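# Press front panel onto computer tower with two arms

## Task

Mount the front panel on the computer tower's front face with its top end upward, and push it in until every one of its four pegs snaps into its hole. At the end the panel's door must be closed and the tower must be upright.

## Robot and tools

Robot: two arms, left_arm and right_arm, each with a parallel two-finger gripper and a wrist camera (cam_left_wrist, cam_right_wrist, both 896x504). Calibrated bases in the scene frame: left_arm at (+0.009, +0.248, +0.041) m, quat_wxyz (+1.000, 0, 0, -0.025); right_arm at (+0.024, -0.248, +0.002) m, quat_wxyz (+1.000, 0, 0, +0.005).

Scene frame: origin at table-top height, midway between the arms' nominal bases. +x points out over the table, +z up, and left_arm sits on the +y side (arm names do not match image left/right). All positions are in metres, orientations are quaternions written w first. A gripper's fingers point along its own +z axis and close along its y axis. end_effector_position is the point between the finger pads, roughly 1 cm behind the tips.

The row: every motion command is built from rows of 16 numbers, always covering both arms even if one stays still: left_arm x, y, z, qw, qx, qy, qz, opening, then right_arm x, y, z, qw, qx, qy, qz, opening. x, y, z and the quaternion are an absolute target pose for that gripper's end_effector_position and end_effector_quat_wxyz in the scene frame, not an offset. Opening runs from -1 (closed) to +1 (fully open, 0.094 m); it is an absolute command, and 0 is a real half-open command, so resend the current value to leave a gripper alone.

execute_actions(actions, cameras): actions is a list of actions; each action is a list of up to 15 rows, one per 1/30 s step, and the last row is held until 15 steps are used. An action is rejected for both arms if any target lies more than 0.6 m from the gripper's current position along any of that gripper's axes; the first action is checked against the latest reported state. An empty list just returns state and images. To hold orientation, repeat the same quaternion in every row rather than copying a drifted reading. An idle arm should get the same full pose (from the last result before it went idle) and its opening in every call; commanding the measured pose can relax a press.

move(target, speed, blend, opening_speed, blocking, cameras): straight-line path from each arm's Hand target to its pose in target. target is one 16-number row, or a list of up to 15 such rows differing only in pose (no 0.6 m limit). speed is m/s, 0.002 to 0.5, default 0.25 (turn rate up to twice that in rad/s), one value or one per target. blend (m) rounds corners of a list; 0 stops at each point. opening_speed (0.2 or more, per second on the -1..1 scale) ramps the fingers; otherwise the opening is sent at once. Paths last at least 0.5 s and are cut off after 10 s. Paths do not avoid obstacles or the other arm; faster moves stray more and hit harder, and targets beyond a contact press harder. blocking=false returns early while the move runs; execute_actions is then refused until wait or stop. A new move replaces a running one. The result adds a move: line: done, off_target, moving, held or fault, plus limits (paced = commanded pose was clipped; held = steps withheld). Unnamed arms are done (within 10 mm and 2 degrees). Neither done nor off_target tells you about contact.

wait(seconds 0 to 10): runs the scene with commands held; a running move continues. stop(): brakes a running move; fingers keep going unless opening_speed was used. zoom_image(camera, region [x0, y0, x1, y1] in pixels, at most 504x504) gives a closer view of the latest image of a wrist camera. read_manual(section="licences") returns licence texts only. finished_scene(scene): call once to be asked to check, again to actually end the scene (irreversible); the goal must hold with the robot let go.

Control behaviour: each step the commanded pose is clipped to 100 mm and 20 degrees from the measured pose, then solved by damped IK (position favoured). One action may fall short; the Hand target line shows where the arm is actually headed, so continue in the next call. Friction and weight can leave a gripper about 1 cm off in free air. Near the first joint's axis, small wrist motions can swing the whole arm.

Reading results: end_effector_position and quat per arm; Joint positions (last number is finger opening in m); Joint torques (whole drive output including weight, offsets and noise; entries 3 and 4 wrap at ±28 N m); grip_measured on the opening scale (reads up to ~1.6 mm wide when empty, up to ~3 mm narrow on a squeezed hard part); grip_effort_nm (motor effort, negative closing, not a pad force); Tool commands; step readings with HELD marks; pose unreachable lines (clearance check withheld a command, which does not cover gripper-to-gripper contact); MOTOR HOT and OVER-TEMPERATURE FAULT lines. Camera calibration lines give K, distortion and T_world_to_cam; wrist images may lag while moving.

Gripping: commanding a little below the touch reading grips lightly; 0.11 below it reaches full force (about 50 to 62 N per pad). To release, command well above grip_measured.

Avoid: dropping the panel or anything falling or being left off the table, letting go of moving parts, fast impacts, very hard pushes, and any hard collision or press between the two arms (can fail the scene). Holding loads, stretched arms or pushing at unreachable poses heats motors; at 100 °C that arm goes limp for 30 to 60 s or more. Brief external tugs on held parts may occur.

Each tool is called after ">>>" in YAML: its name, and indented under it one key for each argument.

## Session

Scene 1 is done. Starting scene 2 with a wide first look.

>>> execute_actions:
  actions: []

>>> move:
  target: [0.33,0.3,0.42,0.666,0.128,0.726,-0.118,1,0.3,-0.3,0.38,0.666,-0.128,0.726,0.118,-1]

Scene clock: 0.00 s.
left_arm: end_effector_position=(+0.6995, +0.2424, +0.2504) grip_measured=+1.000 grip_effort_nm=n/a end_effector_quat_wxyz=(+0.553, -0.249, +0.788, -0.107) | right_arm: end_effector_position=(+0.1427, +0.0205, +0.2521) grip_measured=+1.000 grip_effort_nm=n/a end_effector_quat_wxyz=(+0.026, +0.797, -0.602, +0.043)
Joint positions: left_arm=[0.005 1.696 1.151 0.165 -0.148 -0.557 0.094] | right_arm=[1.184 1.151 1.128 -1.62 0.068 -0.649 0.094]
Joint velocities: left_arm=[0.005 0.005 -0.002 -0.007 0.007 0.022 0] | right_arm=[-0.005 0.005 0.002 0.012 -0.051 0.022 0]
Joint torques (N m): no reading
Motor temperatures (°C): left_arm=[25 26 32 26 24 21 25] | right_arm=[22 29 38 22 24 23 25]
Heat: left arm: hottest elbow 32 °C; right arm: hottest elbow 38 °C.
Hand target: left_arm +0.7066, +0.2421, +0.2591; +0.560, -0.248, +0.783, -0.110 | right_arm +0.1450, +0.0265, +0.2628; +0.011, +0.797, -0.603, +0.038
Tool commands: left_gripper/opening=+1.0 right_gripper/opening=+1.0
camera_calibration:
cam_left_wrist: T_world_to_cam=[[0.273346, -0.858222, 0.434438, -0.0908897], [-0.633901, -0.500414, -0.589708, 0.752029], [0.723499, -0.114197, -0.680814, -0.220312], [0, 0, 0, 1]] pos_world=[0.660952, 0.273163, 0.332972]
cam_right_wrist: T_world_to_cam=[[0.962761, 0.26899, 0.0271362, -0.151117], [0.217832, -0.831252, 0.511439, -0.103527], [0.160129, -0.486482, -0.858891, 0.290647], [0, 0, 0, 1]] pos_world=[0.1215, 0.0959863, 0.306683]

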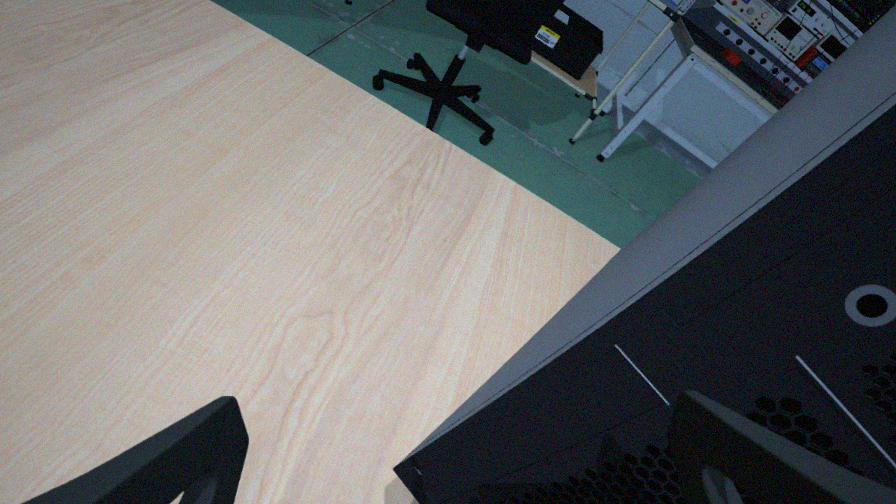

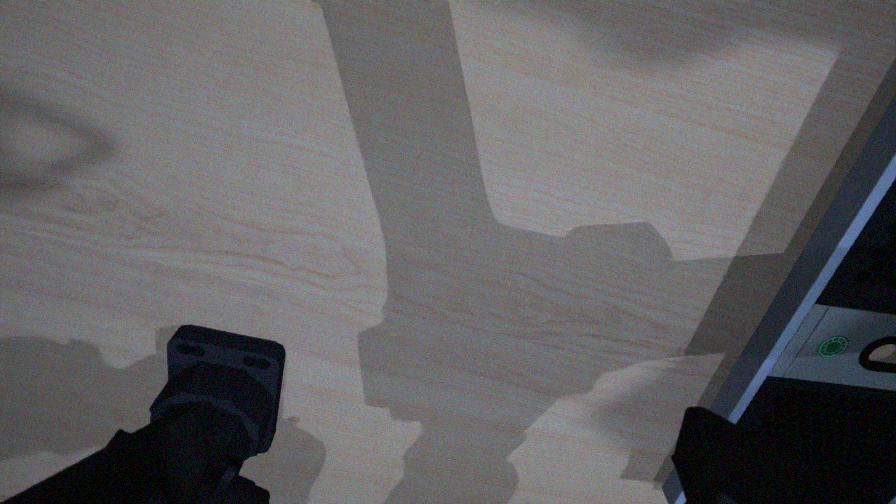

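Scene clock: 5.30 s.
left_arm: end_effector_position=(+0.3358, +0.2957, +0.4171) grip_measured=+1.000 grip_effort_nm=-0.037 end_effector_quat_wxyz=(+0.666, +0.119, +0.725, -0.128) | right_arm: end_effector_position=(+0.3010, -0.2940, +0.3706) grip_measured=-0.987 grip_effort_nm=-0.691 end_effector_quat_wxyz=(+0.655, -0.111, +0.737, +0.126)
Joint positions: left_arm=[0.624 0.578 0.593 -0.149 0.923 0.08 0.094] | right_arm=[-0.732 0.425 0.571 -0.369 -1.049 -0.153 0.001]
Joint velocities: left_arm=[-0.005 -0.005 0.007 -0.002 0.037 -0.022 0] | right_arm=[-0.015 -0.015 -0.002 0.027 -0.037 -0.066 0]
Joint torques (N m): left_arm=[0.79 -0.03 10.03 1.62 0.18 0.15] | right_arm=[-1.32 -0.85 10.35 1.83 0.01 0.06]
Motor temperatures (°C): left_arm=[25 26 32 26 24 21 25] | right_arm=[22 29 39 22 24 23 25]
Heat: left arm: hottest elbow 32 °C; right arm: hottest elbow 39 °C.
Hand target: left_arm +0.3340, +0.2970, +0.4229; +0.669, +0.123, +0.723, -0.120 | right_arm +0.3001, -0.2939, +0.3749; +0.660, -0.110, +0.733, +0.122
Off the commanded pose: left_arm 0.008 m, 2 deg | right_arm 0.011 m, 3 deg.
move: off_target (right_arm)
camera_calibration:
cam_left_wrist: T_world_to_cam=[[-0.342236, -0.939487, 0.0154519, 0.387428], [-0.469907, 0.15689, -0.868662, 0.513317], [0.813672, -0.304548, -0.495165, 0.110989], [0, 0, 0, 1]] pos_world=[0.283494, 0.317251, 0.494871]
cam_right_wrist: T_world_to_cam=[[0.311045, -0.949363, -0.0442906, -0.357726], [-0.507638, -0.126562, -0.852224, 0.47087], [0.803464, 0.287564, -0.521299, 0.122881], [0, 0, 0, 1]] pos_world=[0.25157, -0.315353, 0.449501]

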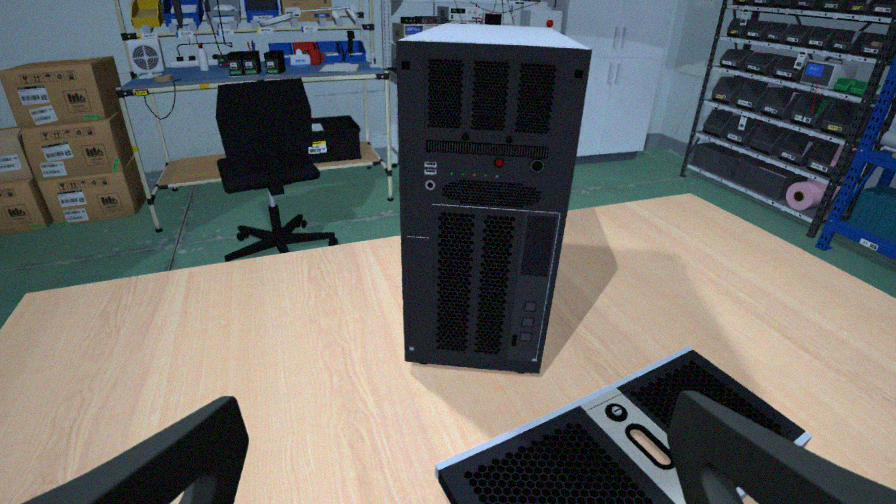

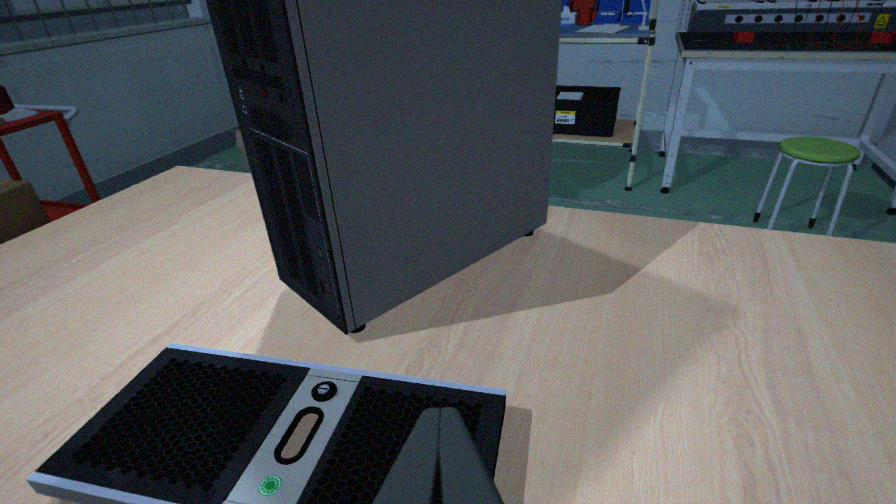

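>>> execute_actions:
  actions: []

Scene clock: 46.43 s.
left_arm: end_effector_position=(+0.3358, +0.2957, +0.4171) grip_measured=+1.000 grip_effort_nm=-0.037 end_effector_quat_wxyz=(+0.666, +0.119, +0.725, -0.128) | right_arm: end_effector_position=(+0.3010, -0.2940, +0.3706) grip_measured=-0.987 grip_effort_nm=-0.696 end_effector_quat_wxyz=(+0.655, -0.110, +0.737, +0.126)
Joint positions: left_arm=[0.624 0.578 0.593 -0.149 0.923 0.081 0.094] | right_arm=[-0.732 0.425 0.571 -0.369 -1.049 -0.152 0.001]
Joint velocities: left_arm=[0.005 -0.005 -0.012 0.002 0.066 0.081 0] | right_arm=[0.005 -0.005 0.012 -0.002 0.037 0.081 0]
Joint torques (N m): left_arm=[0.62 0.09 10 1.73 0.17 0.13] | right_arm=[-1.55 -1.08 10.3 1.74 0.03 0.08]
Motor temperatures (°C): left_arm=[25 26 37 26 24 21 25] | right_arm=[22 29 44 22 24 23 26]
Heat: left arm: hottest elbow 37 °C; right arm: hottest elbow 44 °C.
Hand target: left_arm +0.3340, +0.2970, +0.4229; +0.669, +0.124, +0.723, -0.120 | right_arm +0.3001, -0.2938, +0.3751; +0.660, -0.110, +0.733, +0.122
Tool commands: left_gripper/opening=+1.0 right_gripper/opening=-1.0
Off the commanded pose: left_arm 0.008 m, 1 deg | right_arm 0.011 m, 3 deg.
camera_calibration:
cam_left_wrist: T_world_to_cam=[[-0.342267, -0.939482, 0.0150717, 0.387595], [-0.469788, 0.157215, -0.868668, 0.513184], [0.813728, -0.304396, -0.495166, 0.110927], [0, 0, 0, 1]] pos_world=[0.283484, 0.317225, 0.494871]
cam_right_wrist: T_world_to_cam=[[0.310954, -0.949357, -0.0450479, -0.357416], [-0.507863, -0.125909, -0.852187, 0.471116], [0.803357, 0.287869, -0.521295, 0.123002], [0, 0, 0, 1]] pos_world=[0.251588, -0.315406, 0.449498]

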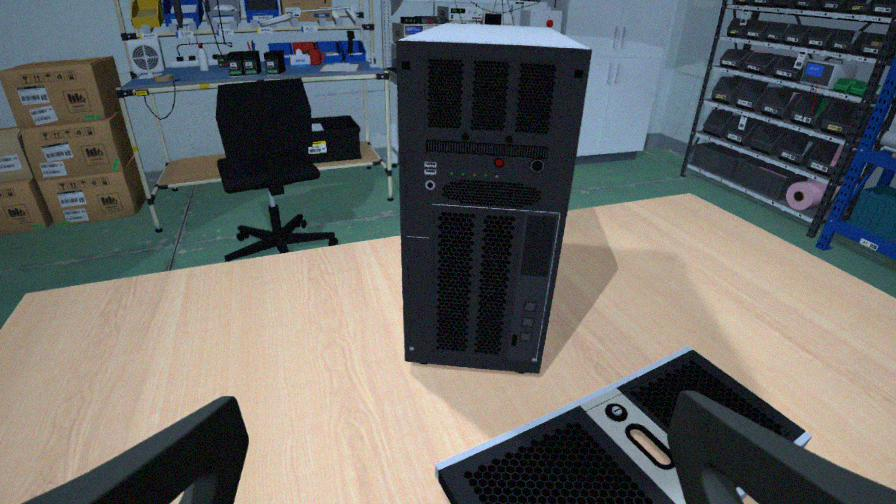

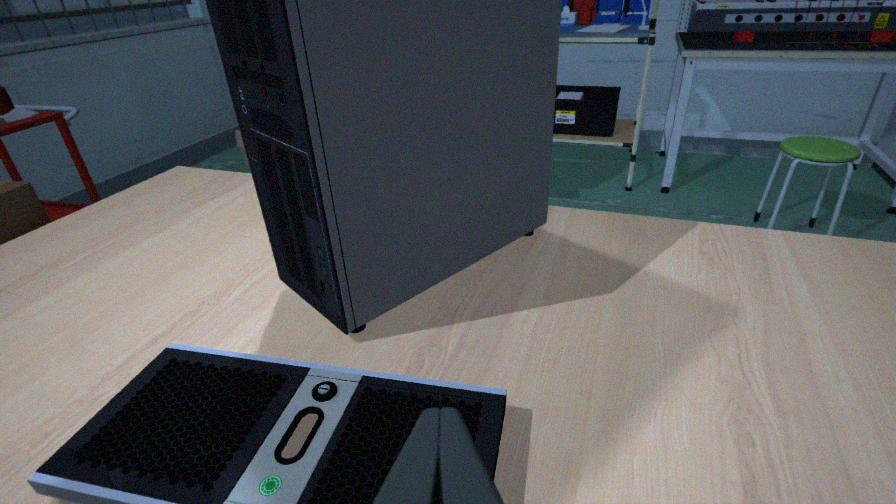

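>>> move:
  target: [0.46,-0.03,0.36,0.22,0.96,0.03,0.01,-1, 0.26,-0.42,0.42,0.655,-0.110,0.737,0.126,-1]
  cameras: []

>>> move:
  target: [0.47,-0.05,0.33,0,0.998,0.061,0,-1, 0.26,-0.42,0.42,0.655,-0.110,0.737,0.126,-1]
  cameras: ["cam_left_wrist"]

Scene clock: 68.60 s.
left_arm: end_effector_position=(+0.4530, -0.0223, +0.3472) grip_measured=-0.989 grip_effort_nm=-0.647 end_effector_quat_wxyz=(+0.227, +0.938, +0.258, +0.049) | right_arm: end_effector_position=(+0.2605, -0.4067, +0.4003) grip_measured=-0.987 grip_effort_nm=-0.691 end_effector_quat_wxyz=(+0.653, -0.085, +0.739, +0.142)
Joint positions: left_arm=[-0.409 1.454 1.49 -1.219 0.271 2.094 0.001] | right_arm=[-1.242 0.892 0.951 -1.521 -1.463 -1.362 0.001]
Joint velocities: left_arm=[-0.005 -0.024 -0.002 -0.007 -0.022 -0.037 0] | right_arm=[-0.015 0.005 -0.012 -0.002 -0.037 -0.037 0]
Joint torques (N m): left_arm=[-0.56 -9.17 12.16 0.94 0.15 0.12] | right_arm=[-2.02 -3.6 14.45 -0.29 -0.58 -0.17]
Motor temperatures (°C): left_arm=[25 26 39 26 24 21 25] | right_arm=[22 29 45 22 24 23 26]
Heat: left arm: hottest elbow 39 °C; right arm: hottest elbow 45 °C.
Hand target: left_arm +0.4617, -0.0306, +0.3580; +0.232, +0.939, +0.247, +0.057 | right_arm +0.2599, -0.4144, +0.4201; +0.657, -0.099, +0.738, +0.117
Off the commanded pose: left_arm 0.016 m, 27 deg; orientation clipped | right_arm 0.024 m, 3 deg.
joint sent to its limit (left arm) — joint 6 (wrist roll), upper limit. The joint targets are off in orientation, not in position.
move: off_target (left_arm, right_arm); limits=paced
No camera images: "cameras" was empty.

Scene clock: 70.90 s.
left_arm: end_effector_position=(+0.4628, -0.0419, +0.3254) grip_measured=-0.989 grip_effort_nm=-0.657 end_effector_quat_wxyz=(-0.035, +0.974, +0.222, +0.034) | right_arm: end_effector_position=(+0.2606, -0.4101, +0.4015) grip_measured=-0.987 grip_effort_nm=-0.691 end_effector_quat_wxyz=(+0.651, -0.093, +0.739, +0.146)
Joint positions: left_arm=[-0.55 1.759 1.862 -1.679 -0.098 2.095 0.001] | right_arm=[-1.247 0.952 0.988 -1.697 -1.461 -1.567 0.001]
Joint velocities: left_arm=[0.005 -0.024 -0.017 -0.002 -0.037 -0.022 0] | right_arm=[-0.015 -0.005 0.017 0.012 -0.007 -0.007 0]
Joint torques (N m): left_arm=[-0.26 -12.92 11.19 0.38 -0.11 0.15] | right_arm=[-1.9 -4.31 13.86 -0.59 -0.57 -0.19]
Motor temperatures (°C): left_arm=[25 26 39 26 24 21 25] | right_arm=[22 29 46 22 24 23 26]
Heat: left arm: hottest elbow 39 °C; right arm: hottest elbow 46 °C.
Hand target: left_arm +0.4698, -0.0503, +0.3304; -0.031, +0.976, +0.214, +0.040 | right_arm +0.2601, -0.4184, +0.4198; +0.655, -0.106, +0.738, +0.122
Off the commanded pose: left_arm 0.012 m, 19 deg | right_arm 0.021 m, 3 deg.
joint sent to its limit (left arm) — joint 4 (wrist pitch), lower limit; joint 6 (wrist roll), upper limit. The joint targets are off in orientation, not in position.
joint sent to its limit (right arm) — joint 4 (wrist pitch), lower limit. The joint targets still meet the commanded pose.
move: off_target (left_arm, right_arm); limits=paced
camera_calibration:
cam_left_wrist: T_world_to_cam=[[-0.423674, 0.904355, 0.0514057, 0.21834], [0.796978, 0.345196, 0.495647, -0.475994], [0.430496, 0.250962, -0.867001, 0.181103], [0, 0, 0, 1]] pos_world=[0.393897, -0.0785956, 0.381718]
Images, in order (width x height): cam_left_wrist 896x504.

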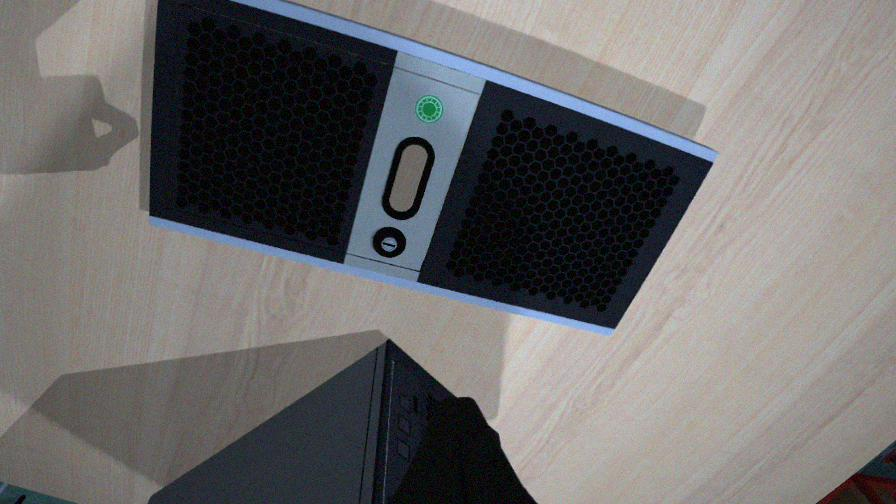

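>>> move:
  target:
    - [0.44,0.05,0.38,0.50,0,0.866,0,-1, 0.26,-0.42,0.42,0.655,-0.110,0.737,0.126,-1]
    - [0.48,-0.04,0.26,0.1,-0.066,0.99,0,-1, 0.26,-0.42,0.42,0.655,-0.110,0.737,0.126,-1]
  cameras: ["cam_left_wrist"]

Scene clock: 111.10 s.
left_arm: end_effector_position=(+0.4661, -0.0346, +0.2514) grip_measured=-0.989 grip_effort_nm=-0.652 end_effector_quat_wxyz=(+0.095, -0.057, +0.994, +0.007) | right_arm: end_effector_position=(+0.2607, -0.4107, +0.4012) grip_measured=-0.987 grip_effort_nm=-0.686 end_effector_quat_wxyz=(+0.652, -0.093, +0.739, +0.145)
Joint positions: left_arm=[-0.544 1.66 1.531 -1.298 -0.125 -0.698 0.001] | right_arm=[-1.247 0.954 0.988 -1.697 -1.461 -1.57 0.001]
Joint velocities: left_arm=[-0.015 -0.024 -0.012 -0.017 0.022 -0.007 0] | right_arm=[-0.005 0.005 -0.007 -0.012 -0.081 -0.051 0.001]
Joint torques (N m): left_arm=[0.38 -12.16 11.54 0.58 -0.09 -0.08] | right_arm=[-1.9 -3.78 14.23 -0.53 -0.56 -0.21]
Motor temperatures (°C): left_arm=[25 28 38 26 24 21 25] | right_arm=[22 29 46 22 24 23 26]
Heat: left arm: hottest elbow 38 °C; right arm: hottest elbow 46 °C.
Hand target: left_arm +0.4782, -0.0387, +0.2597; +0.101, -0.067, +0.993, +0.000 | right_arm +0.2602, -0.4192, +0.4195; +0.655, -0.106, +0.738, +0.122
Off the commanded pose: left_arm 0.017 m, 2 deg | right_arm 0.021 m, 3 deg.
joint sent to its limit (right arm) — joint 4 (wrist pitch), lower limit. The joint targets still meet the commanded pose.
move: off_target (left_arm, right_arm)
camera_calibration:
cam_left_wrist: T_world_to_cam=[[0.103343, -0.994618, -0.00737453, -0.0795926], [-0.964252, -0.102001, 0.24457, 0.424063], [-0.244006, -0.0181636, -0.969604, 0.444527], [0, 0, 0, 1]] pos_world=[0.525596, -0.0278353, 0.326714]
Images, in order (width x height): cam_left_wrist 896x504.

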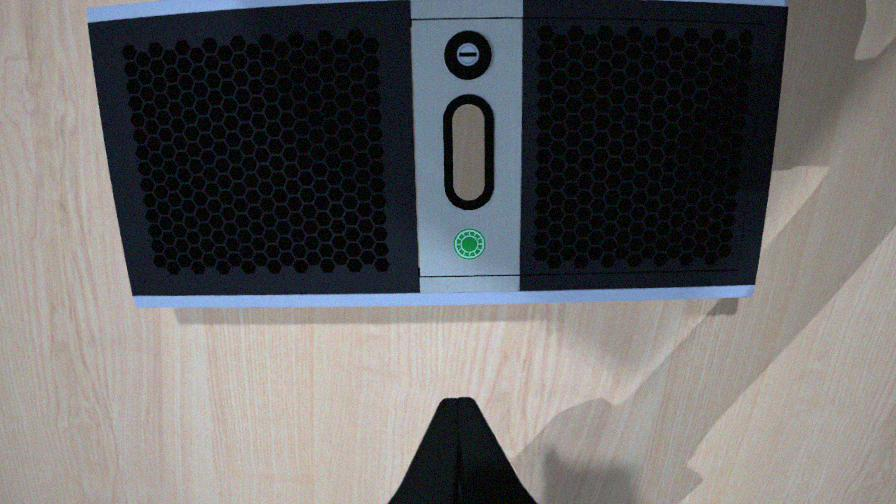

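>>> move:
  target: [0.530,-0.043,0.12,0,-0.061,0.998,0,-1, 0.26,-0.42,0.40,0.655,-0.110,0.737,0.126,-1]
  cameras: ["cam_left_wrist"]

Scene clock: 119.07 s.
left_arm: end_effector_position=(+0.5147, -0.0347, +0.1130) grip_measured=-0.989 grip_effort_nm=-0.637 end_effector_quat_wxyz=(-0.011, -0.066, +0.998, +0.007) | right_arm: end_effector_position=(+0.2618, -0.4144, +0.3983) grip_measured=-0.987 grip_effort_nm=-0.686 end_effector_quat_wxyz=(+0.655, -0.109, +0.736, +0.131)
Joint positions: left_arm=[-0.46 1.962 1.596 -1.231 0 -0.641 0.001] | right_arm=[-1.248 0.968 0.988 -1.697 -1.461 -1.626 0.001]
Joint velocities: left_arm=[-0.005 0.005 -0.007 -0.007 -0.051 0.022 0.001] | right_arm=[0.005 0.005 -0.017 -0.007 0.022 -0.007 0]
Joint torques (N m): left_arm=[0.73 -16.15 10.39 0.61 0.07 0.16] | right_arm=[-2.08 -4.19 10.14 -0.58 -0.58 -0.21]
Motor temperatures (°C): left_arm=[25 28 39 26 24 21 25] | right_arm=[22 29 46 22 24 23 26]
Heat: left arm: hottest elbow 39 °C; right arm: hottest elbow 46 °C.
Hand target: left_arm +0.5277, -0.0409, +0.1200; +0.000, -0.061, +0.998, -0.001 | right_arm +0.2604, -0.4197, +0.4001; +0.655, -0.108, +0.737, +0.124
Off the commanded pose: left_arm 0.019 m, 2 deg | right_arm 0.006 m, 1 deg.
joint sent to its limit (right arm) — joint 4 (wrist pitch), lower limit. The joint targets still meet the commanded pose.
move: off_target (left_arm)
camera_calibration:
cam_left_wrist: T_world_to_cam=[[0.119404, -0.992687, -0.0177532, -0.0928124], [-0.889313, -0.114886, 0.442632, 0.44336], [-0.441435, -0.0370638, -0.896527, 0.414834], [0, 0, 0, 1]] pos_world=[0.58849, -0.0258227, 0.174017]
Images, in order (width x height): cam_left_wrist 896x504.

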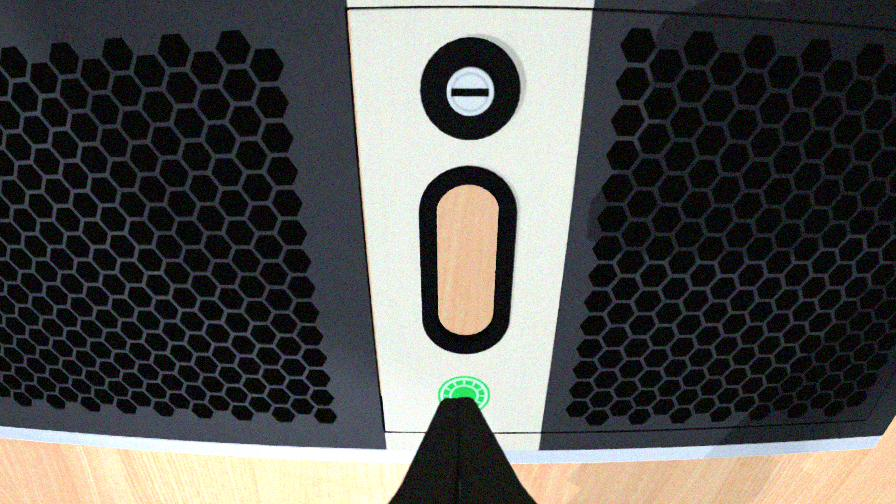

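>>> move:
  target: [0.534,-0.045,0.066,0,-0.061,0.998,0,-1, 0.26,-0.42,0.40,0.655,-0.110,0.737,0.126,-1]
  speed: 0.1
  cameras: ["cam_left_wrist"]

Scene clock: 125.37 s.
left_arm: end_effector_position=(+0.5317, -0.0443, +0.0781) grip_measured=-0.989 grip_effort_nm=-0.647 end_effector_quat_wxyz=(+0.004, -0.065, +0.998, -0.003) | right_arm: end_effector_position=(+0.2618, -0.4145, +0.3983) grip_measured=-0.987 grip_effort_nm=-0.686 end_effector_quat_wxyz=(+0.655, -0.109, +0.736, +0.131)
Joint positions: left_arm=[-0.46 2.023 1.596 -1.132 0 -0.64 0.001] | right_arm=[-1.248 0.968 0.988 -1.697 -1.461 -1.627 0.001]
Joint velocities: left_arm=[-0.015 -0.005 0.002 -0.007 0.066 0.022 -0.001] | right_arm=[0.005 -0.005 0.002 -0.002 -0.037 -0.066 0]
Joint torques (N m): left_arm=[0.26 -15.5 7.72 0.96 -0.07 0.1] | right_arm=[-2.26 -4.31 9.83 -0.65 -0.6 -0.17]
Motor temperatures (°C): left_arm=[25 28 39 26 24 21 25] | right_arm=[22 29 46 22 24 23 26]
Heat: left arm: hottest elbow 39 °C; right arm: hottest elbow 46 °C.
Hand target: left_arm +0.5332, -0.0443, +0.0659; +0.000, -0.061, +0.998, +0.000 | right_arm +0.2604, -0.4198, +0.4000; +0.655, -0.108, +0.737, +0.124
Off the commanded pose: left_arm 0.012 m, 1 deg | right_arm 0.006 m, 1 deg.
joint sent to its limit (right arm) — joint 4 (wrist pitch), lower limit. The joint targets still meet the commanded pose.
move: off_target (left_arm)
camera_calibration:
cam_left_wrist: T_world_to_cam=[[0.119242, -0.992855, 0.00455391, -0.106657], [-0.903282, -0.106578, 0.4156, 0.48274], [-0.412145, -0.0536704, -0.909536, 0.375486], [0, 0, 0, 1]] pos_world=[0.603523, -0.0342929, 0.141377]
Images, in order (width x height): cam_left_wrist 896x504.

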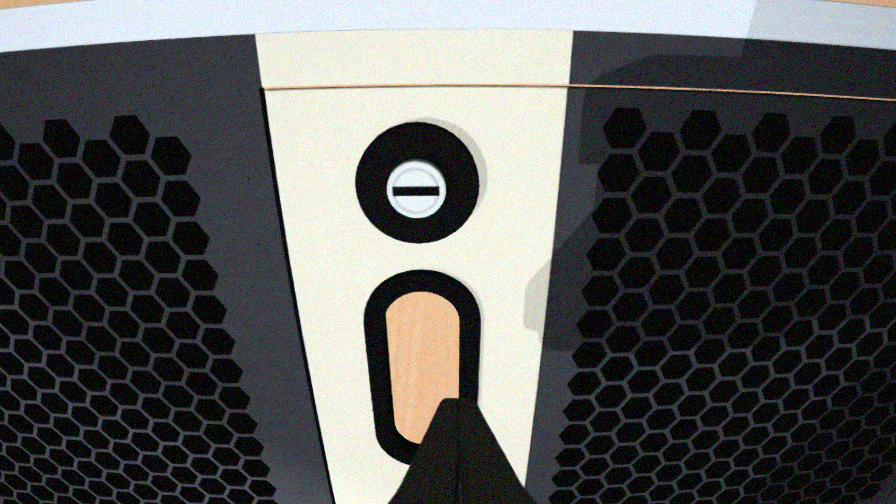

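>>> move:
  target: [0.519,-0.036,0.062,0,-0.061,0.998,0,-1, 0.26,-0.42,0.40,0.655,-0.110,0.737,0.126,-1]
  speed: 0.1
  cameras: ["cam_left_wrist"]

Scene clock: 131.83 s.
left_arm: end_effector_position=(+0.5154, -0.0352, +0.0559) grip_measured=-0.989 grip_effort_nm=-0.642 end_effector_quat_wxyz=(-0.009, -0.065, +0.998, +0.005) | right_arm: end_effector_position=(+0.2618, -0.4145, +0.3983) grip_measured=-0.987 grip_effort_nm=-0.691 end_effector_quat_wxyz=(+0.655, -0.110, +0.736, +0.131)
Joint positions: left_arm=[-0.46 2.023 1.531 -1.098 0 -0.64 0.001] | right_arm=[-1.248 0.968 0.988 -1.697 -1.461 -1.628 0.001]
Joint velocities: left_arm=[-0.005 0.005 0.002 0.022 -0.007 -0.066 -0.001] | right_arm=[0.005 -0.005 0.007 -0.002 -0.051 0.007 -0.001]
Joint torques (N m): left_arm=[-0.09 -18.08 7.12 0.92 -0.1 0.13] | right_arm=[-2.43 -3.9 9.99 -0.53 -0.56 -0.19]
Motor temperatures (°C): left_arm=[25 28 39 26 24 21 25] | right_arm=[22 29 46 22 24 23 26]
Heat: left arm: hottest elbow 39 °C; right arm: hottest elbow 46 °C.
Hand target: left_arm +0.5185, -0.0359, +0.0622; +0.000, -0.061, +0.998, +0.000 | right_arm +0.2604, -0.4198, +0.4000; +0.655, -0.108, +0.737, +0.124
Off the commanded pose: left_arm 0.007 m, 1 deg | right_arm 0.006 m, 1 deg.
joint sent to its limit (right arm) — joint 4 (wrist pitch), lower limit. The joint targets still meet the commanded pose.
move: done
camera_calibration:
cam_left_wrist: T_world_to_cam=[[0.11912, -0.992786, -0.0136228, -0.0944972], [-0.891765, -0.113011, 0.438159, 0.470832], [-0.436538, -0.040045, -0.898794, 0.361447], [0, 0, 0, 1]] pos_world=[0.588913, -0.0261322, 0.11728]
Images, in order (width x height): cam_left_wrist 896x504.

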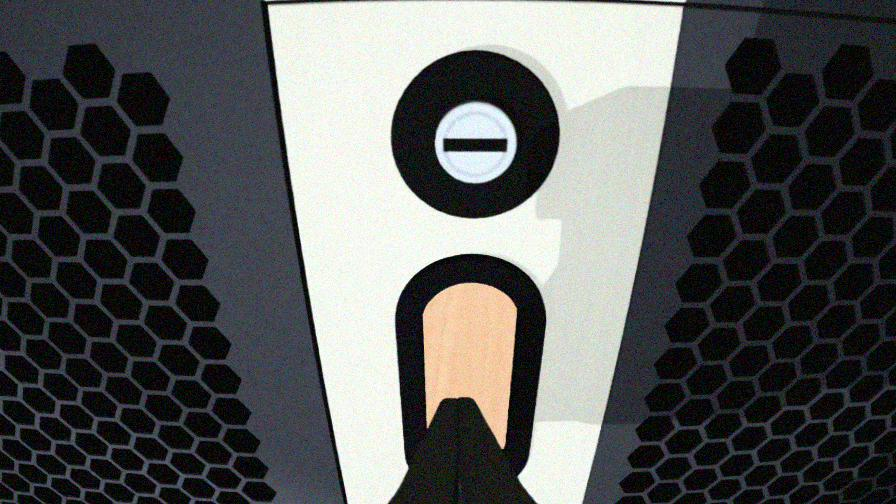

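>>> move:
  target: [0.522,-0.0385,0.032,0,-0.061,0.998,0,-1, 0.26,-0.42,0.40,0.655,-0.110,0.737,0.126,-1]
  speed: 0.06
  cameras: ["cam_left_wrist"]

Scene clock: 139.13 s.
left_arm: end_effector_position=(+0.5230, -0.0394, +0.0490) grip_measured=-0.989 grip_effort_nm=-0.652 end_effector_quat_wxyz=(+0.009, -0.065, +0.998, -0.006) | right_arm: end_effector_position=(+0.2618, -0.4145, +0.3983) grip_measured=-0.987 grip_effort_nm=-0.686 end_effector_quat_wxyz=(+0.655, -0.110, +0.736, +0.131)
Joint positions: left_arm=[-0.46 2.029 1.519 -1.04 0 -0.64 0.001] | right_arm=[-1.248 0.968 0.988 -1.697 -1.461 -1.628 0.001]
Joint velocities: left_arm=[0.015 0.005 -0.007 -0.007 -0.022 0.037 0.001] | right_arm=[-0.015 -0.005 -0.002 0.007 0.022 -0.037 0]
Joint torques (N m): left_arm=[0.38 -15.09 7.06 1.16 -0.08 0.11] | right_arm=[-2.84 -4.07 10.06 -0.55 -0.57 -0.16]
Motor temperatures (°C): left_arm=[25 29 39 26 24 21 25] | right_arm=[22 29 45 22 24 23 26]
Heat: left arm: hottest elbow 39 °C; right arm: hottest elbow 45 °C.
Hand target: left_arm +0.5212, -0.0380, +0.0322; +0.000, -0.061, +0.998, +0.000 | right_arm +0.2604, -0.4198, +0.4000; +0.655, -0.108, +0.737, +0.124
Off the commanded pose: left_arm 0.017 m, 1 deg | right_arm 0.006 m, 1 deg.
joint sent to its limit (right arm) — joint 4 (wrist pitch), lower limit. The joint targets still meet the commanded pose.
move: off_target (left_arm)
camera_calibration:
cam_left_wrist: T_world_to_cam=[[0.119177, -0.992819, 0.0103883, -0.100864], [-0.906849, -0.104586, 0.408273, 0.489745], [-0.404255, -0.0580776, -0.912801, 0.341504], [0, 0, 0, 1]] pos_world=[0.5942, -0.0290855, 0.112824]
Images, in order (width x height): cam_left_wrist 896x504.

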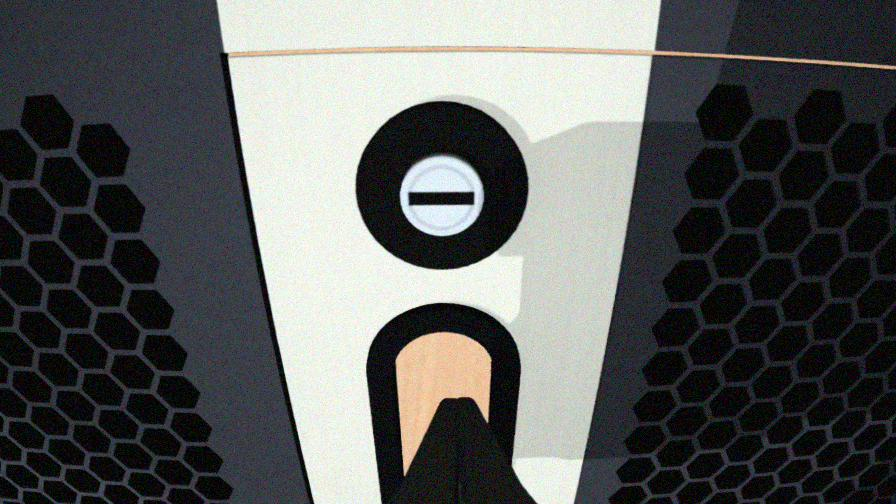

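>>> move:
  target: [0.517,-0.0360,0.020,0,-0.061,0.998,0,-1, 0.26,-0.42,0.40,0.655,-0.110,0.737,0.126,-1]
  speed: 0.06
  cameras: ["cam_left_wrist"]

Scene clock: 144.77 s.
left_arm: end_effector_position=(+0.5182, -0.0368, +0.0367) grip_measured=-0.989 grip_effort_nm=-0.642 end_effector_quat_wxyz=(+0.008, -0.065, +0.998, -0.006) | right_arm: end_effector_position=(+0.2618, -0.4145, +0.3983) grip_measured=-0.987 grip_effort_nm=-0.691 end_effector_quat_wxyz=(+0.655, -0.110, +0.736, +0.131)
Joint positions: left_arm=[-0.46 2.033 1.489 -1.006 0 -0.64 0.001] | right_arm=[-1.248 0.968 0.988 -1.697 -1.461 -1.628 0.001]
Joint velocities: left_arm=[-0.005 -0.015 0.002 0.002 -0.007 0.022 -0.001] | right_arm=[-0.015 -0.015 0.002 0.007 -0.022 0.037 0.001]
Joint torques (N m): left_arm=[0.09 -14.97 6.87 1.22 -0.08 0.11] | right_arm=[-2.37 -4.13 9.89 -0.53 -0.59 -0.2]
Motor temperatures (°C): left_arm=[25 29 38 26 24 21 25] | right_arm=[22 29 45 22 24 23 26]
Heat: left arm: hottest elbow 38 °C; right arm: hottest elbow 45 °C.
Hand target: left_arm +0.5162, -0.0356, +0.0205; +0.000, -0.061, +0.998, +0.000 | right_arm +0.2604, -0.4198, +0.4000; +0.655, -0.108, +0.737, +0.124
Off the commanded pose: left_arm 0.017 m, 1 deg | right_arm 0.006 m, 1 deg.
joint sent to its limit (right arm) — joint 4 (wrist pitch), lower limit. The joint targets still meet the commanded pose.
move: off_target (left_arm)
camera_calibration:
cam_left_wrist: T_world_to_cam=[[0.119181, -0.992821, 0.0101639, -0.0975601], [-0.906713, -0.104662, 0.408556, 0.490692], [-0.404559, -0.0579078, -0.912677, 0.328688], [0, 0, 0, 1]] pos_world=[0.589517, -0.0264695, 0.100502]
Images, in order (width x height): cam_left_wrist 896x504.

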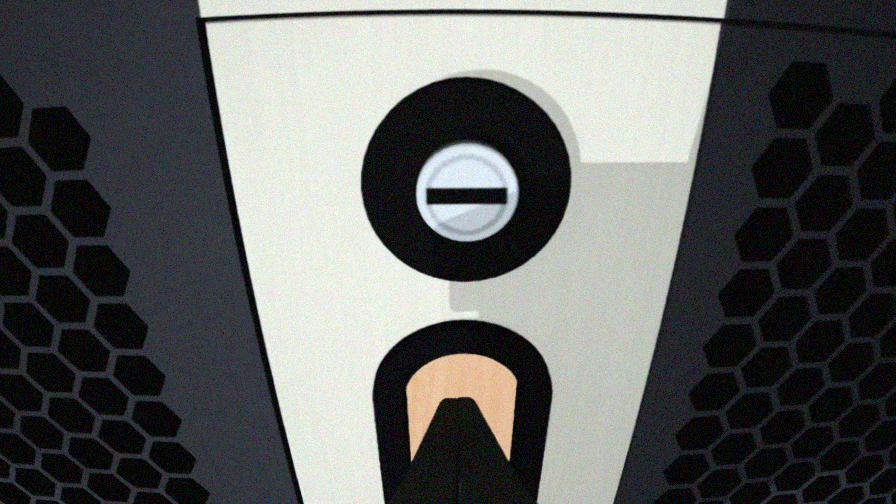

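>>> move:
  target: [0.515,-0.0362,0.013,0,-0.061,0.998,0,-1, 0.26,-0.42,0.40,0.655,-0.110,0.737,0.126,-1]
  speed: 0.06
  cameras: []

>>> move:
  target: [0.515,-0.0362,0.013,0,-0.061,0.998,0,-0.4, 0.26,-0.42,0.40,0.655,-0.110,0.737,0.126,-1]
  opening_speed: 0.3
  cameras: ["cam_left_wrist"]

Scene clock: 151.10 s.
left_arm: end_effector_position=(+0.5171, -0.0361, +0.0298) grip_measured=-0.989 grip_effort_nm=-0.642 end_effector_quat_wxyz=(+0.008, -0.065, +0.998, -0.006) | right_arm: end_effector_position=(+0.2618, -0.4145, +0.3983) grip_measured=-0.987 grip_effort_nm=-0.696 end_effector_quat_wxyz=(+0.655, -0.110, +0.736, +0.131)
Joint positions: left_arm=[-0.46 2.039 1.479 -0.99 0 -0.64 0.001] | right_arm=[-1.248 0.968 0.988 -1.697 -1.461 -1.628 0.001]
Joint velocities: left_arm=[0.005 -0.005 -0.002 0.002 0.051 -0.051 0.001] | right_arm=[-0.005 0.005 -0.017 -0.002 0.007 -0.022 0]
Joint torques (N m): left_arm=[0.03 -14.92 6.91 0.92 -0.07 0.11] | right_arm=[-2.14 -4.25 10.09 -0.58 -0.62 -0.21]
Motor temperatures (°C): left_arm=[25 29 38 26 24 21 25] | right_arm=[22 29 45 22 24 23 26]
Heat: left arm: hottest elbow 38 °C; right arm: hottest elbow 45 °C.
Hand target: left_arm +0.5143, -0.0358, +0.0135; +0.000, -0.061, +0.998, +0.000 | right_arm +0.2604, -0.4198, +0.4000; +0.655, -0.108, +0.737, +0.124
Off the commanded pose: left_arm 0.017 m, 1 deg | right_arm 0.006 m, 1 deg.
joint sent to its limit (right arm) — joint 4 (wrist pitch), lower limit. The joint targets still meet the commanded pose.
move: off_target (left_arm)
No camera images: "cameras" was empty.

Scene clock: 153.30 s.
left_arm: end_effector_position=(+0.5175, -0.0363, +0.0298) grip_measured=-0.813 grip_effort_nm=1.223 end_effector_quat_wxyz=(+0.009, -0.063, +0.998, -0.006) | right_arm: end_effector_position=(+0.2618, -0.4145, +0.3983) grip_measured=-0.987 grip_effort_nm=-0.691 end_effector_quat_wxyz=(+0.655, -0.110, +0.736, +0.131)
Joint positions: left_arm=[-0.46 2.039 1.479 -0.988 0 -0.636 0.009] | right_arm=[-1.248 0.968 0.988 -1.697 -1.461 -1.628 0.001]
Joint velocities: left_arm=[-0.005 -0.005 0.002 0.012 -0.007 0.022 -0.001] | right_arm=[-0.024 -0.005 -0.022 0.002 0.022 0.007 -0.001]
Joint torques (N m): left_arm=[-0.21 -15.09 6.84 0.92 -0.09 0.07] | right_arm=[-1.85 -4.13 9.96 -0.65 -0.61 -0.19]
Motor temperatures (°C): left_arm=[25 29 38 26 24 21 25] | right_arm=[22 29 45 22 24 23 26]
Heat: left arm: hottest elbow 38 °C; right arm: hottest elbow 45 °C.
Hand target: left_arm +0.5145, -0.0358, +0.0134; +0.000, -0.061, +0.998, +0.000 | right_arm +0.2604, -0.4198, +0.4000; +0.655, -0.108, +0.737, +0.124
Off the commanded pose: left_arm 0.017 m, 1 deg | right_arm 0.006 m, 1 deg.
joint sent to its limit (right arm) — joint 4 (wrist pitch), lower limit. The joint targets still meet the commanded pose.
move: off_target (left_arm)
camera_calibration:
cam_left_wrist: T_world_to_cam=[[0.114996, -0.993303, 0.0112109, -0.0948449], [-0.907841, -0.100508, 0.407091, 0.493642], [-0.403238, -0.0569917, -0.913319, 0.321427], [0, 0, 0, 1]] pos_world=[0.588667, -0.0262762, 0.0936708]
Images, in order (width x height): cam_left_wrist 896x504.

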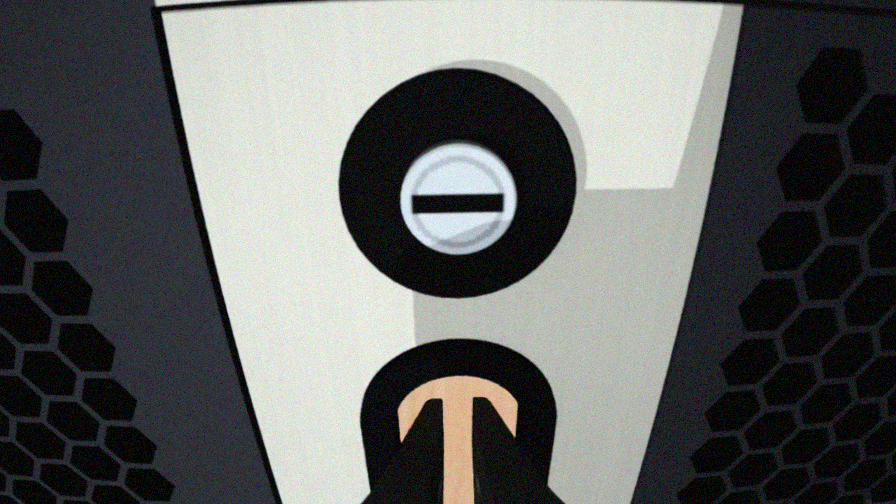

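>>> move:
  target:
    - [0.50,-0.03,0.20,0,-0.061,0.998,0,-0.4, 0.24,-0.45,0.40,0.655,-0.110,0.737,0.126,-1]
    - [0.42,0.08,0.45,0,-0.0,1,0,-0.4, 0.24,-0.45,0.40,0.655,-0.110,0.737,0.126,-1]
  speed: 0.15
  blend: 0.03
  cameras: ["cam_right_wrist"]

Scene clock: 163.27 s.
left_arm: end_effector_position=(+0.4211, +0.0748, +0.4209) grip_measured=-0.809 grip_effort_nm=1.228 end_effector_quat_wxyz=(+0.079, -0.005, +0.996, -0.035) | right_arm: end_effector_position=(+0.2435, -0.4427, +0.3925) grip_measured=-0.987 grip_effort_nm=-0.686 end_effector_quat_wxyz=(+0.656, -0.070, +0.745, +0.099)
Joint positions: left_arm=[-0.347 1.435 1.719 -1.682 0.002 -0.407 0.009] | right_arm=[-1.354 0.985 0.988 -1.697 -1.448 -1.639 0.001]
Joint velocities: left_arm=[-0.005 -0.005 0.002 -0.002 0.007 0.007 0] | right_arm=[-0.015 0.005 0.007 -0.017 -0.037 -0.022 0]
Joint torques (N m): left_arm=[0.44 -10.52 12.22 0.75 0 0.15] | right_arm=[-2.14 -4.19 11.3 -0.75 -0.58 -0.18]
Motor temperatures (°C): left_arm=[25 29 38 26 24 21 26] | right_arm=[22 29 45 22 24 23 26]
Heat: left arm: hottest elbow 38 °C; right arm: hottest elbow 45 °C.
Hand target: left_arm +0.4243, +0.0759, +0.4494; +0.109, -0.001, +0.993, -0.047 | right_arm +0.2416, -0.4494, +0.3998; +0.656, -0.074, +0.746, +0.086
Off the commanded pose: left_arm 0.030 m, 10 deg | right_arm 0.011 m, 6 deg.
joint sent to its limit (left arm) — joint 4 (wrist pitch), lower limit. The joint targets are off in position and orientation.
joint sent to its limit (right arm) — joint 4 (wrist pitch), lower limit. The joint targets are off in orientation, not in position.
move: off_target (left_arm, right_arm)
camera_calibration:
cam_right_wrist: T_world_to_cam=[[0.216422, -0.974526, -0.0588207, -0.462499], [-0.529695, -0.0665972, -0.84557, 0.470852], [0.820113, 0.214157, -0.530615, 0.190379], [0, 0, 0, 1]] pos_world=[0.193371, -0.460131, 0.471952]
Images, in order (width x height): cam_right_wrist 896x504.

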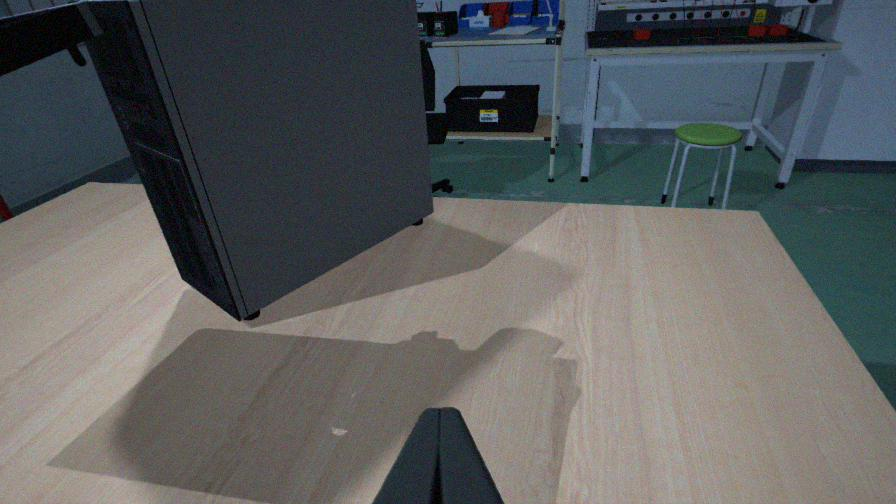

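>>> move:
  target:
    - [0.42,0.14,0.50,0.696,0.123,0.696,-0.123,-0.4, 0.24,-0.45,0.40,0.655,-0.110,0.737,0.126,-1]
    - [0.45,0.15,0.47,0.395,-0.395,0.586,-0.586,-0.4, 0.24,-0.45,0.40,0.655,-0.110,0.737,0.126,-1]
  speed: 0.2
  cameras: ["cam_left_wrist"]

Scene clock: 179.23 s.
left_arm: end_effector_position=(+0.4475, +0.1481, +0.4477) grip_measured=-0.808 grip_effort_nm=1.228 end_effector_quat_wxyz=(+0.387, -0.409, +0.600, -0.568) | right_arm: end_effector_position=(+0.2432, -0.4432, +0.3922) grip_measured=-0.987 grip_effort_nm=-0.696 end_effector_quat_wxyz=(+0.655, -0.070, +0.746, +0.098)
Joint positions: left_arm=[-0.082 0.863 0.753 0.054 0.243 -1.559 0.009] | right_arm=[-1.356 0.985 0.988 -1.697 -1.447 -1.64 0.001]
Joint velocities: left_arm=[-0.005 -0.024 -0.007 0.007 -0.066 0.022 0] | right_arm=[-0.005 -0.024 0.007 0.002 -0.037 -0.007 -0.001]
Joint torques (N m): left_arm=[0.97 -3.43 10.77 3.56 0 -0.03] | right_arm=[-2.37 -4.31 11.29 -0.65 -0.55 -0.2]
Motor temperatures (°C): left_arm=[25 29 39 26 24 21 27] | right_arm=[22 29 45 22 24 23 26]
Heat: left arm: hottest elbow 39 °C; right arm: hottest elbow 45 °C.
Hand target: left_arm +0.4487, +0.1509, +0.4684; +0.400, -0.401, +0.583, -0.583 | right_arm +0.2413, -0.4495, +0.3998; +0.656, -0.074, +0.746, +0.085
Off the commanded pose: left_arm 0.023 m, 3 deg | right_arm 0.011 m, 6 deg.
joint sent to its limit (right arm) — joint 4 (wrist pitch), lower limit. The joint targets are off in orientation, not in position.
move: off_target (left_arm, right_arm)
camera_calibration:
cam_left_wrist: T_world_to_cam=[[0.049144, -0.0298014, 0.998347, -0.463433], [-0.725181, -0.688391, 0.0151483, 0.45933], [0.686802, -0.724727, -0.0554417, -0.0875365], [0, 0, 0, 1]] pos_world=[0.415993, 0.238948, 0.450856]
Images, in order (width x height): cam_left_wrist 896x504.

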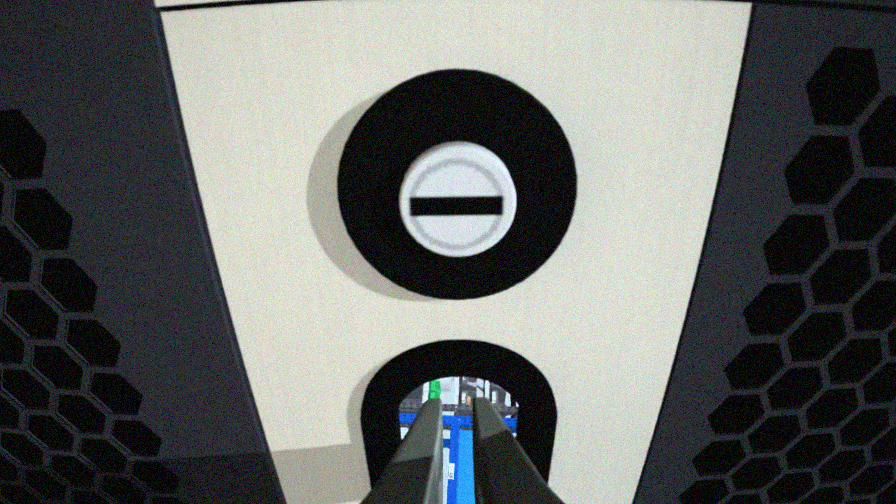

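>>> move:
  target:
    - [0.45,0.15,0.45,0.395,-0.395,0.586,-0.586,-0.4, 0.35,-0.30,0.50,0.56,-0.177,0.799,0.124,-1]
    - [0.60,0.175,0.30,0.395,-0.395,0.586,-0.586,-0.4, 0.42,-0.23,0.58,0.56,-0.177,0.799,0.124,-1]
  speed: 0.2
  cameras: ["cam_right_wrist"]

Scene clock: 189.13 s.
left_arm: end_effector_position=(+0.5755, +0.1750, +0.2584) grip_measured=-0.808 grip_effort_nm=1.228 end_effector_quat_wxyz=(+0.369, -0.419, +0.609, -0.564) | right_arm: end_effector_position=(+0.4173, -0.2405, +0.5487) grip_measured=-0.987 grip_effort_nm=-0.686 end_effector_quat_wxyz=(+0.541, -0.170, +0.815, +0.118)
Joint positions: left_arm=[0.03 1.508 0.716 0.694 0.368 -1.56 0.009] | right_arm=[-0.234 0.929 1.4 -0.955 -0.585 -0.273 0.001]
Joint velocities: left_arm=[0.005 0.005 -0.012 -0.012 -0.037 0.022 0] | right_arm=[0.005 0.005 0.017 0.002 0.022 0.022 0]
Joint torques (N m): left_arm=[0.67 -9.76 11.55 3.49 0.11 0] | right_arm=[-0.26 -4.25 14.78 1.62 -0.05 0.11]
Motor temperatures (°C): left_arm=[25 28 39 26 24 21 27] | right_arm=[22 29 45 22 24 23 26]
Heat: left arm: hottest elbow 39 °C; right arm: hottest elbow 45 °C.
Hand target: left_arm +0.5923, +0.1773, +0.2999; +0.395, -0.396, +0.586, -0.587 | right_arm +0.4174, -0.2359, +0.5778; +0.561, -0.175, +0.801, +0.114
Off the commanded pose: left_arm 0.048 m, 5 deg | right_arm 0.033 m, 3 deg.
move: off_target (left_arm, right_arm)
camera_calibration:
cam_right_wrist: T_world_to_cam=[[0.387226, -0.921958, -0.00710554, -0.380868], [-0.685775, -0.28286, -0.670599, 0.625545], [0.616254, 0.264546, -0.741786, 0.300469], [0, 0, 0, 1]] pos_world=[0.3913, -0.25369, 0.639667]
Images, in order (width x height): cam_right_wrist 896x504.

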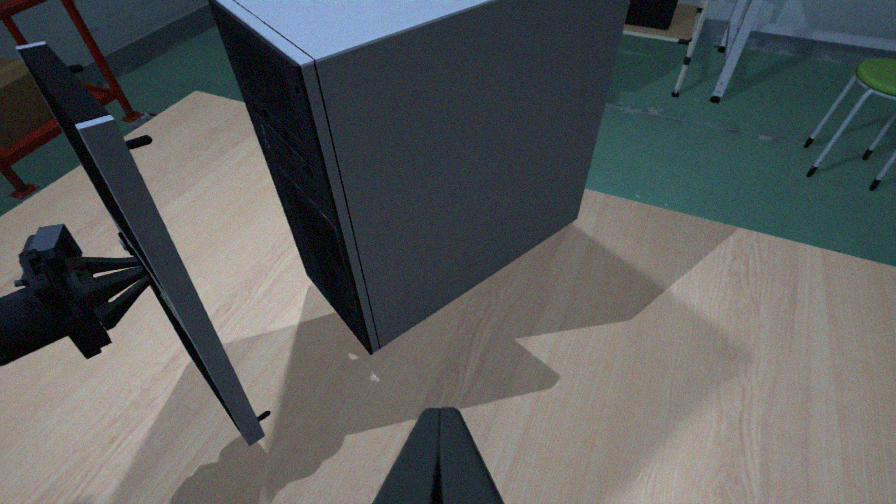

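>>> move:
  target: [0.645,0.118,0.315,0.402,-0.368,0.567,-0.619,-0.4, 0.42,-0.21,0.58,0.56,-0.177,0.799,0.124,-1]
  speed: 0.1
  cameras: ["cam_right_wrist"]

Scene clock: 211.77 s.
left_arm: end_effector_position=(+0.6278, +0.1242, +0.2746) grip_measured=-0.808 grip_effort_nm=1.228 end_effector_quat_wxyz=(+0.382, -0.392, +0.590, -0.594) | right_arm: end_effector_position=(+0.4206, -0.2158, +0.5488) grip_measured=-0.987 grip_effort_nm=-0.691 end_effector_quat_wxyz=(+0.537, -0.172, +0.816, +0.127)
Joint positions: left_arm=[-0.068 1.647 0.868 0.775 0.296 -1.584 0.009] | right_arm=[-0.146 0.929 1.401 -0.941 -0.523 -0.224 0.001]
Joint velocities: left_arm=[-0.005 0.024 0.002 -0.032 0.037 0.022 -0.001] | right_arm=[-0.015 0.005 -0.007 0.007 0.007 -0.037 -0.002]
Joint torques (N m): left_arm=[-0.26 -11.81 11.79 3.54 -0.11 -0.02] | right_arm=[-0.09 -4.89 14.31 2.17 -0.03 0.04]
Motor temperatures (°C): left_arm=[25 28 42 27 24 21 28] | right_arm=[22 29 52 22 24 23 26]
Heat: left arm: hottest elbow 42 °C; right arm: hottest elbow 52 °C.
Hand target: left_arm +0.6430, +0.1195, +0.3142; +0.402, -0.368, +0.566, -0.618 | right_arm +0.4187, -0.2106, +0.5793; +0.561, -0.177, +0.799, +0.124
Off the commanded pose: left_arm 0.044 m, 5 deg | right_arm 0.032 m, 3 deg.
move: off_target (left_arm, right_arm)
camera_calibration:
cam_right_wrist: T_world_to_cam=[[0.399964, -0.916286, -0.0212038, -0.35568], [-0.688737, -0.285213, -0.666554, 0.633353], [0.604706, 0.281202, -0.745155, 0.302332], [0, 0, 0, 1]] pos_world=[0.395651, -0.23028, 0.639907]
Images, in order (width x height): cam_right_wrist 896x504.

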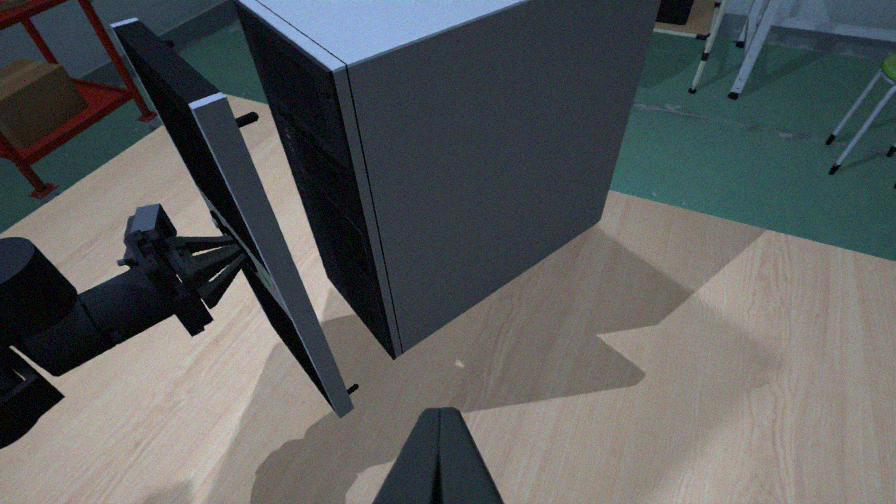

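>>> zoom_image:
  camera: "cam_right_wrist"
  region: [100, 0, 400, 169]

>>> zoom_image:
  camera: "cam_right_wrist"
  region: [300, 300, 440, 430]

Scaled by 1.680 from the camera's 896x504 image, which has a finer 1280x720 frame.

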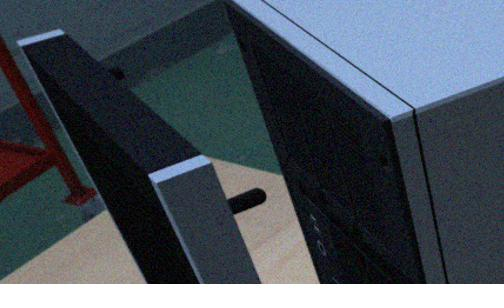

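Scaled by 3.600 from the camera's 896x504 image, which has a finer 1280x720 frame.

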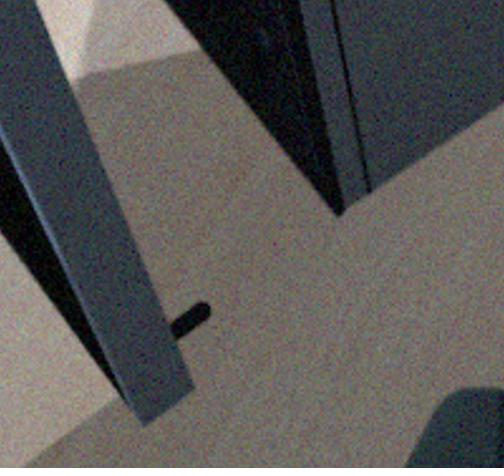

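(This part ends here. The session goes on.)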